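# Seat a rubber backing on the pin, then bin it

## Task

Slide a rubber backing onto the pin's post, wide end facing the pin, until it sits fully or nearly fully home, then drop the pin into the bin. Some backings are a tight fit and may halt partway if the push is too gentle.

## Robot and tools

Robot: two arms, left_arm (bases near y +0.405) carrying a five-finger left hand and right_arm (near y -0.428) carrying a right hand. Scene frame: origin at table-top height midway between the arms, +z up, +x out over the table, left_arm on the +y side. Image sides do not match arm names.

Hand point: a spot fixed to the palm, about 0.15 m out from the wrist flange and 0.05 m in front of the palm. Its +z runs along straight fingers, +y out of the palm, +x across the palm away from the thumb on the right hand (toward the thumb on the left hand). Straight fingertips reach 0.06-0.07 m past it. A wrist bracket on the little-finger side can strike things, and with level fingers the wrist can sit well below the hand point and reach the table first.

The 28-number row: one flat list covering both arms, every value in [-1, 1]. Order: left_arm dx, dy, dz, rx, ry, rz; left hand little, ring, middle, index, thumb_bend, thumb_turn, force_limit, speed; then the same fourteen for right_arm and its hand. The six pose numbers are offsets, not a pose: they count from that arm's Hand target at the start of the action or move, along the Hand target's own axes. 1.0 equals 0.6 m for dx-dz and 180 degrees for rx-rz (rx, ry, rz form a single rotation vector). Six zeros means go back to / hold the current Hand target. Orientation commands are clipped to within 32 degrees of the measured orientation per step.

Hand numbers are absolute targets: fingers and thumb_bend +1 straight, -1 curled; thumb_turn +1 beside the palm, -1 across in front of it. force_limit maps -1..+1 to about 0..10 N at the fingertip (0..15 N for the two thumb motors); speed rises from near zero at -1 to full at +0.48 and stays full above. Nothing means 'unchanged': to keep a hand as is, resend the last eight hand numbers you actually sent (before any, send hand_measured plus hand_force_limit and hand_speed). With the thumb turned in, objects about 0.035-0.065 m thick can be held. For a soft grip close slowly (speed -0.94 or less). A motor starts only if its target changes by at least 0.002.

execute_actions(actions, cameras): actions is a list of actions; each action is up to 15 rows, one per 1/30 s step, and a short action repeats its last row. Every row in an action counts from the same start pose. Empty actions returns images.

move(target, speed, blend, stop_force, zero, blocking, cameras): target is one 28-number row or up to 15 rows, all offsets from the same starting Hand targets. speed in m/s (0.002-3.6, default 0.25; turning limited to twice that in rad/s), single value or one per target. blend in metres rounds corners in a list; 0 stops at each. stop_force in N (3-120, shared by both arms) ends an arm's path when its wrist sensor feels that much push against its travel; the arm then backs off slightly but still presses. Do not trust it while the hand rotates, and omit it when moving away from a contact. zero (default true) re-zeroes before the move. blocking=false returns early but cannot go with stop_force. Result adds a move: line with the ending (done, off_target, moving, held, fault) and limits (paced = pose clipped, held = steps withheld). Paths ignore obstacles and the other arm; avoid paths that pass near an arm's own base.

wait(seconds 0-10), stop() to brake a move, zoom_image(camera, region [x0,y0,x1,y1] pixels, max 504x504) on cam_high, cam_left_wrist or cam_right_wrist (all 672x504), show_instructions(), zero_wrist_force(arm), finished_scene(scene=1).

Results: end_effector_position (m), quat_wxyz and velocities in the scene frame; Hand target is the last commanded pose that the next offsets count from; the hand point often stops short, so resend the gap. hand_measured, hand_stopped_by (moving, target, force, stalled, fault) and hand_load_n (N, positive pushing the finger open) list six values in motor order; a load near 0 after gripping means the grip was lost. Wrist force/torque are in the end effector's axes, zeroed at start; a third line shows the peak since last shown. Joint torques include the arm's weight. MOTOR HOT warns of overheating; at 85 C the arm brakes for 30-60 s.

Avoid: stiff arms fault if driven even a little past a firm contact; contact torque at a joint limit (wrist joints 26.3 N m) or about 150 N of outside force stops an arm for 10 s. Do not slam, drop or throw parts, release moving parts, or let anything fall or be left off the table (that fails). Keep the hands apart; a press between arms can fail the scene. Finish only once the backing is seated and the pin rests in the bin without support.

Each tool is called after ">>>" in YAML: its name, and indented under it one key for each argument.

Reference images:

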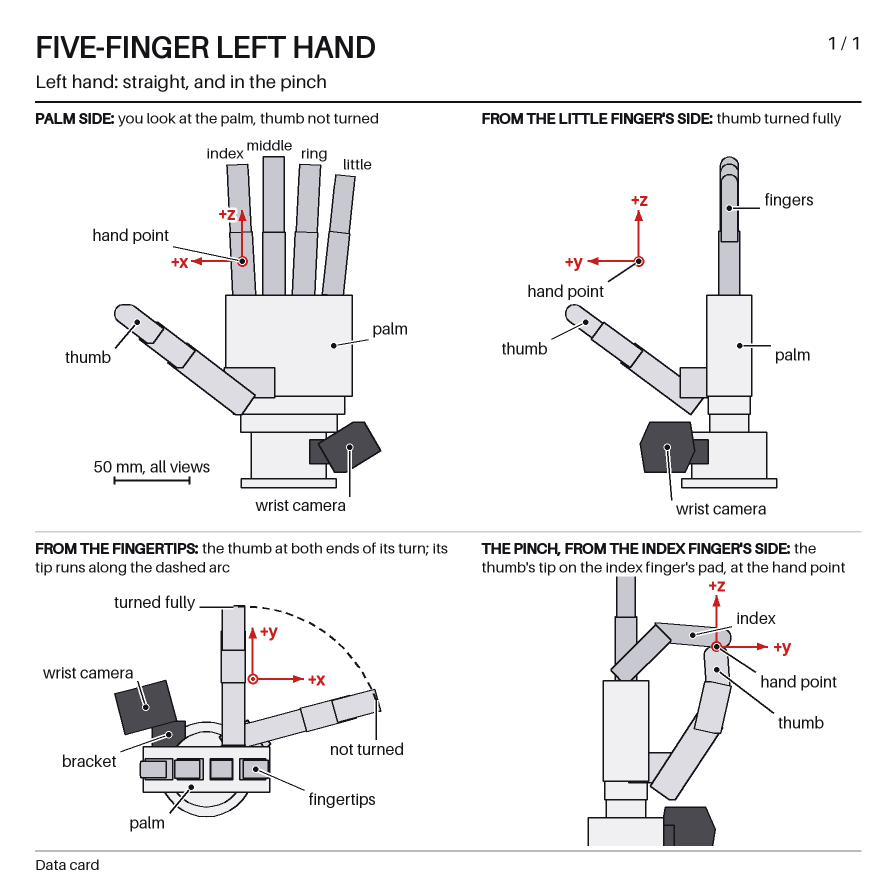

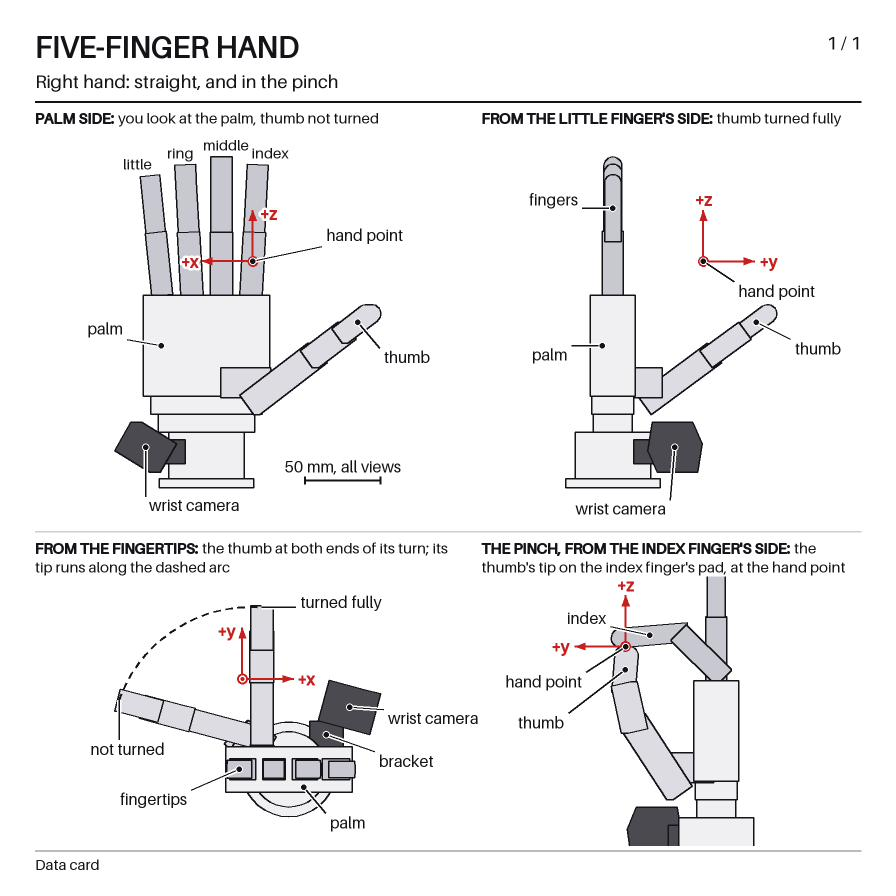

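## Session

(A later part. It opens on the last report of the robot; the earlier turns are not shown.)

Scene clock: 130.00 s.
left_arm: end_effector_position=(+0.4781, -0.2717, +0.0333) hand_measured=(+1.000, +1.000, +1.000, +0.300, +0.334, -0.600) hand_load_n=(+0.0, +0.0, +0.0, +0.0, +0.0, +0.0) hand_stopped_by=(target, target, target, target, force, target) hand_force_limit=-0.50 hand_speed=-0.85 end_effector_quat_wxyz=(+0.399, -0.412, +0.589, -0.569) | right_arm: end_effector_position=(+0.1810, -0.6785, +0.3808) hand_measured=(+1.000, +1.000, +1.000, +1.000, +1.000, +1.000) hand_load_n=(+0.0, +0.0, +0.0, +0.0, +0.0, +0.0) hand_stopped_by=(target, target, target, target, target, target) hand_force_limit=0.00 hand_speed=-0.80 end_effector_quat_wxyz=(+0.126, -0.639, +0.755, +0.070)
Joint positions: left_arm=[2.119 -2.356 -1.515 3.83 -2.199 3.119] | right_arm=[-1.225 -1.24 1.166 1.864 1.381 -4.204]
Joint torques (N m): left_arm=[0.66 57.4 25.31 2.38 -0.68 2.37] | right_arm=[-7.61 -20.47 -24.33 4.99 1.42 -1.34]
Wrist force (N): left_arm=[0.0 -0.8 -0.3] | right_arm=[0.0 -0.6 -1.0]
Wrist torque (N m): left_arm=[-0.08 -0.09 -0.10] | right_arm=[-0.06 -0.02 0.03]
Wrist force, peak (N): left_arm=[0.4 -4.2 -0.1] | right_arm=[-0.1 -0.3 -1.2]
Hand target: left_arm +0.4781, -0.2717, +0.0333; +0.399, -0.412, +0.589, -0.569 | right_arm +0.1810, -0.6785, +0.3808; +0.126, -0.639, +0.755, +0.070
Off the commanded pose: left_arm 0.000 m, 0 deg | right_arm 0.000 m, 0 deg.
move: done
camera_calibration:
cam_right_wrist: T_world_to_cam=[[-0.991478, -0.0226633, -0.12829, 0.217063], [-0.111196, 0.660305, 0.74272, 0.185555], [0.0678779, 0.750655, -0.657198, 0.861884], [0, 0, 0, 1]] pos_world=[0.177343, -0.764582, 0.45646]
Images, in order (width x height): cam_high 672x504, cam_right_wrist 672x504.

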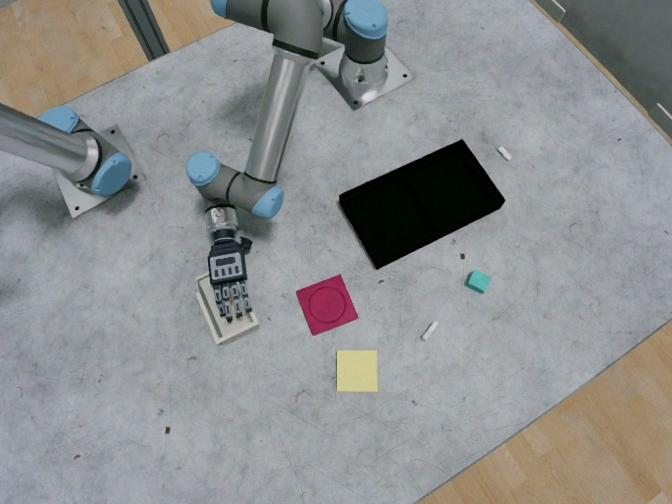

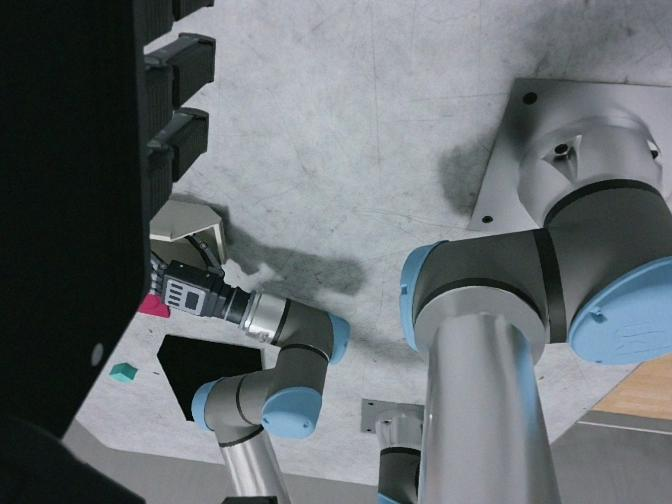

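>>> move:
  target:
    - [0,-0.0033,-0.0133,0,0,0,1,1,1,0.3,0.1,-0.6,-0.5,-0.85,0,0,0,0,0,0,1,1,1,1,1,1,0,-0.8]
    - [0,-0.05,-0.0217,0,0,0,1,1,1,0.3,0.1,-0.6,-0.5,-0.85,0,0,0,0,0,0,1,1,1,1,1,1,0,-0.8]
    - [0,-0.2667,-0.0427,0,0,0,1,1,1,0.3,0.1,-0.6,-0.5,-0.85,0,0,0,0,0,0,1,1,1,1,1,1,0,-0.8]
    - [-0.2,-0.3255,-0.2,0,0,0,1,1,1,0.3,0.1,-0.6,-0.5,-0.85,0,0,0,0,0,0,1,1,1,1,1,1,0,-0.8]
  speed: [0.03, 0.06, 0.15, 0.25]
  blend: [0.002, 0.01, 0.03, 0]
  cameras: ["all"]

>>> zoom_image:
  camera: "cam_high"
  region: [190, 250, 270, 350]

Scene clock: 133.93 s.
left_arm: end_effector_position=(+0.4125, -0.1206, +0.2327) hand_measured=(+1.000, +1.000, +1.000, +0.300, +0.334, -0.600) hand_load_n=(+0.0, +0.0, +0.0, +0.0, +0.0, +0.0) hand_stopped_by=(target, target, target, target, force, target) hand_force_limit=-0.50 hand_speed=-0.85 end_effector_quat_wxyz=(+0.399, -0.412, +0.589, -0.569) | right_arm: end_effector_position=(+0.1810, -0.6785, +0.3808) hand_measured=(+1.000, +1.000, +1.000, +1.000, +1.000, +1.000) hand_load_n=(+0.0, +0.0, +0.0, +0.5, +0.0, +0.0) hand_stopped_by=(target, target, target, target, target, target) hand_force_limit=0.00 hand_speed=-0.80 end_effector_quat_wxyz=(+0.126, -0.639, +0.755, +0.070)
Joint positions: left_arm=[2.19 -1.746 -1.873 3.579 -2.129 3.123] | right_arm=[-1.225 -1.24 1.166 1.864 1.381 -4.204]
Joint torques (N m): left_arm=[10.11 41.24 8.67 2.62 1.01 2.58] | right_arm=[-8.02 -20.54 -25.5 4.89 1.42 -1.34]
Wrist force (N): left_arm=[-0.2 -1.1 -0.6] | right_arm=[0.0 -0.3 -0.6]
Wrist torque (N m): left_arm=[-0.10 -0.07 -0.09] | right_arm=[-0.03 -0.04 0.04]
Wrist force, peak (N): left_arm=[-1.0 -1.1 -1.2] | right_arm=[-0.2 -0.3 -1.2]
Hand target: left_arm +0.4125, -0.1205, +0.2327; +0.399, -0.412, +0.589, -0.569 | right_arm +0.1810, -0.6785, +0.3808; +0.126, -0.639, +0.755, +0.070
Off the commanded pose: left_arm 0.000 m, 0 deg | right_arm 0.000 m, 0 deg.
move: done
camera_calibration:
cam_left_wrist: T_world_to_cam=[[-0.113579, -0.247272, 0.962266, -0.21494], [-0.776185, -0.582504, -0.2413, 0.305894], [0.62019, -0.774304, -0.125769, -0.202758], [0, 0, 0, 1]] pos_world=[0.338766, -0.031961, 0.255141]
cam_right_wrist: T_world_to_cam=[[-0.991478, -0.0226633, -0.12829, 0.217063], [-0.111196, 0.660305, 0.74272, 0.185555], [0.0678779, 0.750655, -0.657198, 0.861884], [0, 0, 0, 1]] pos_world=[0.177343, -0.764582, 0.45646]

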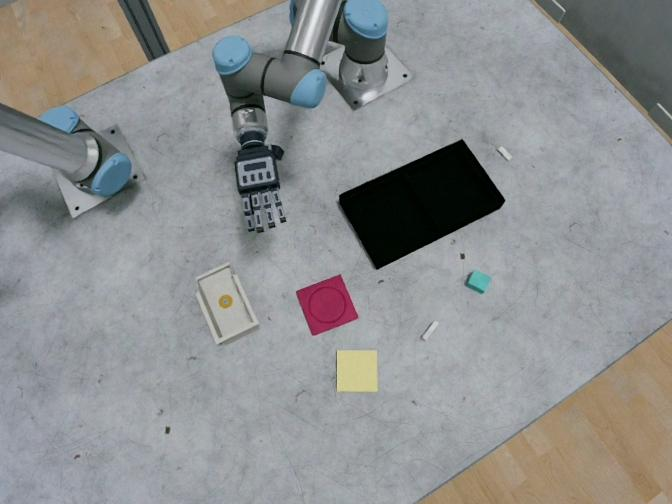

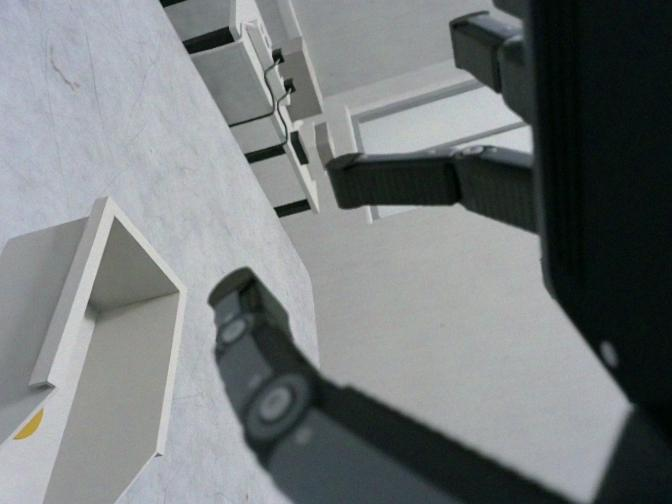

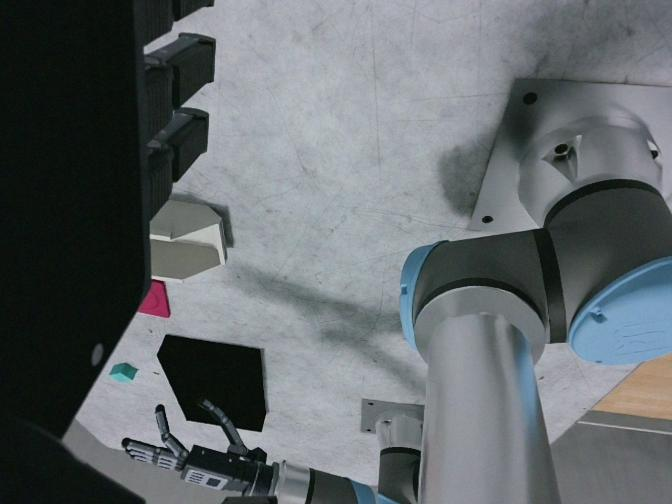

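Scaled by 5.040 from the camera's 672x504 image, which has a finer 960x720 frame.

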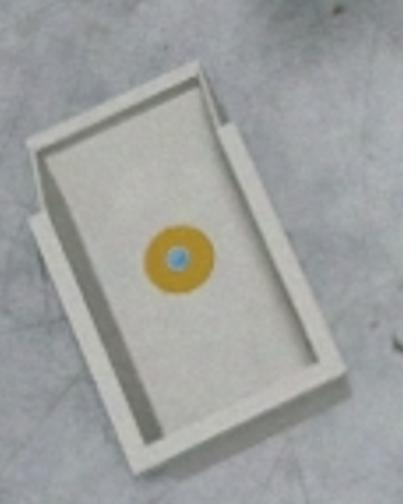

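>>> finished_scene:

The scene is finished: the task was done.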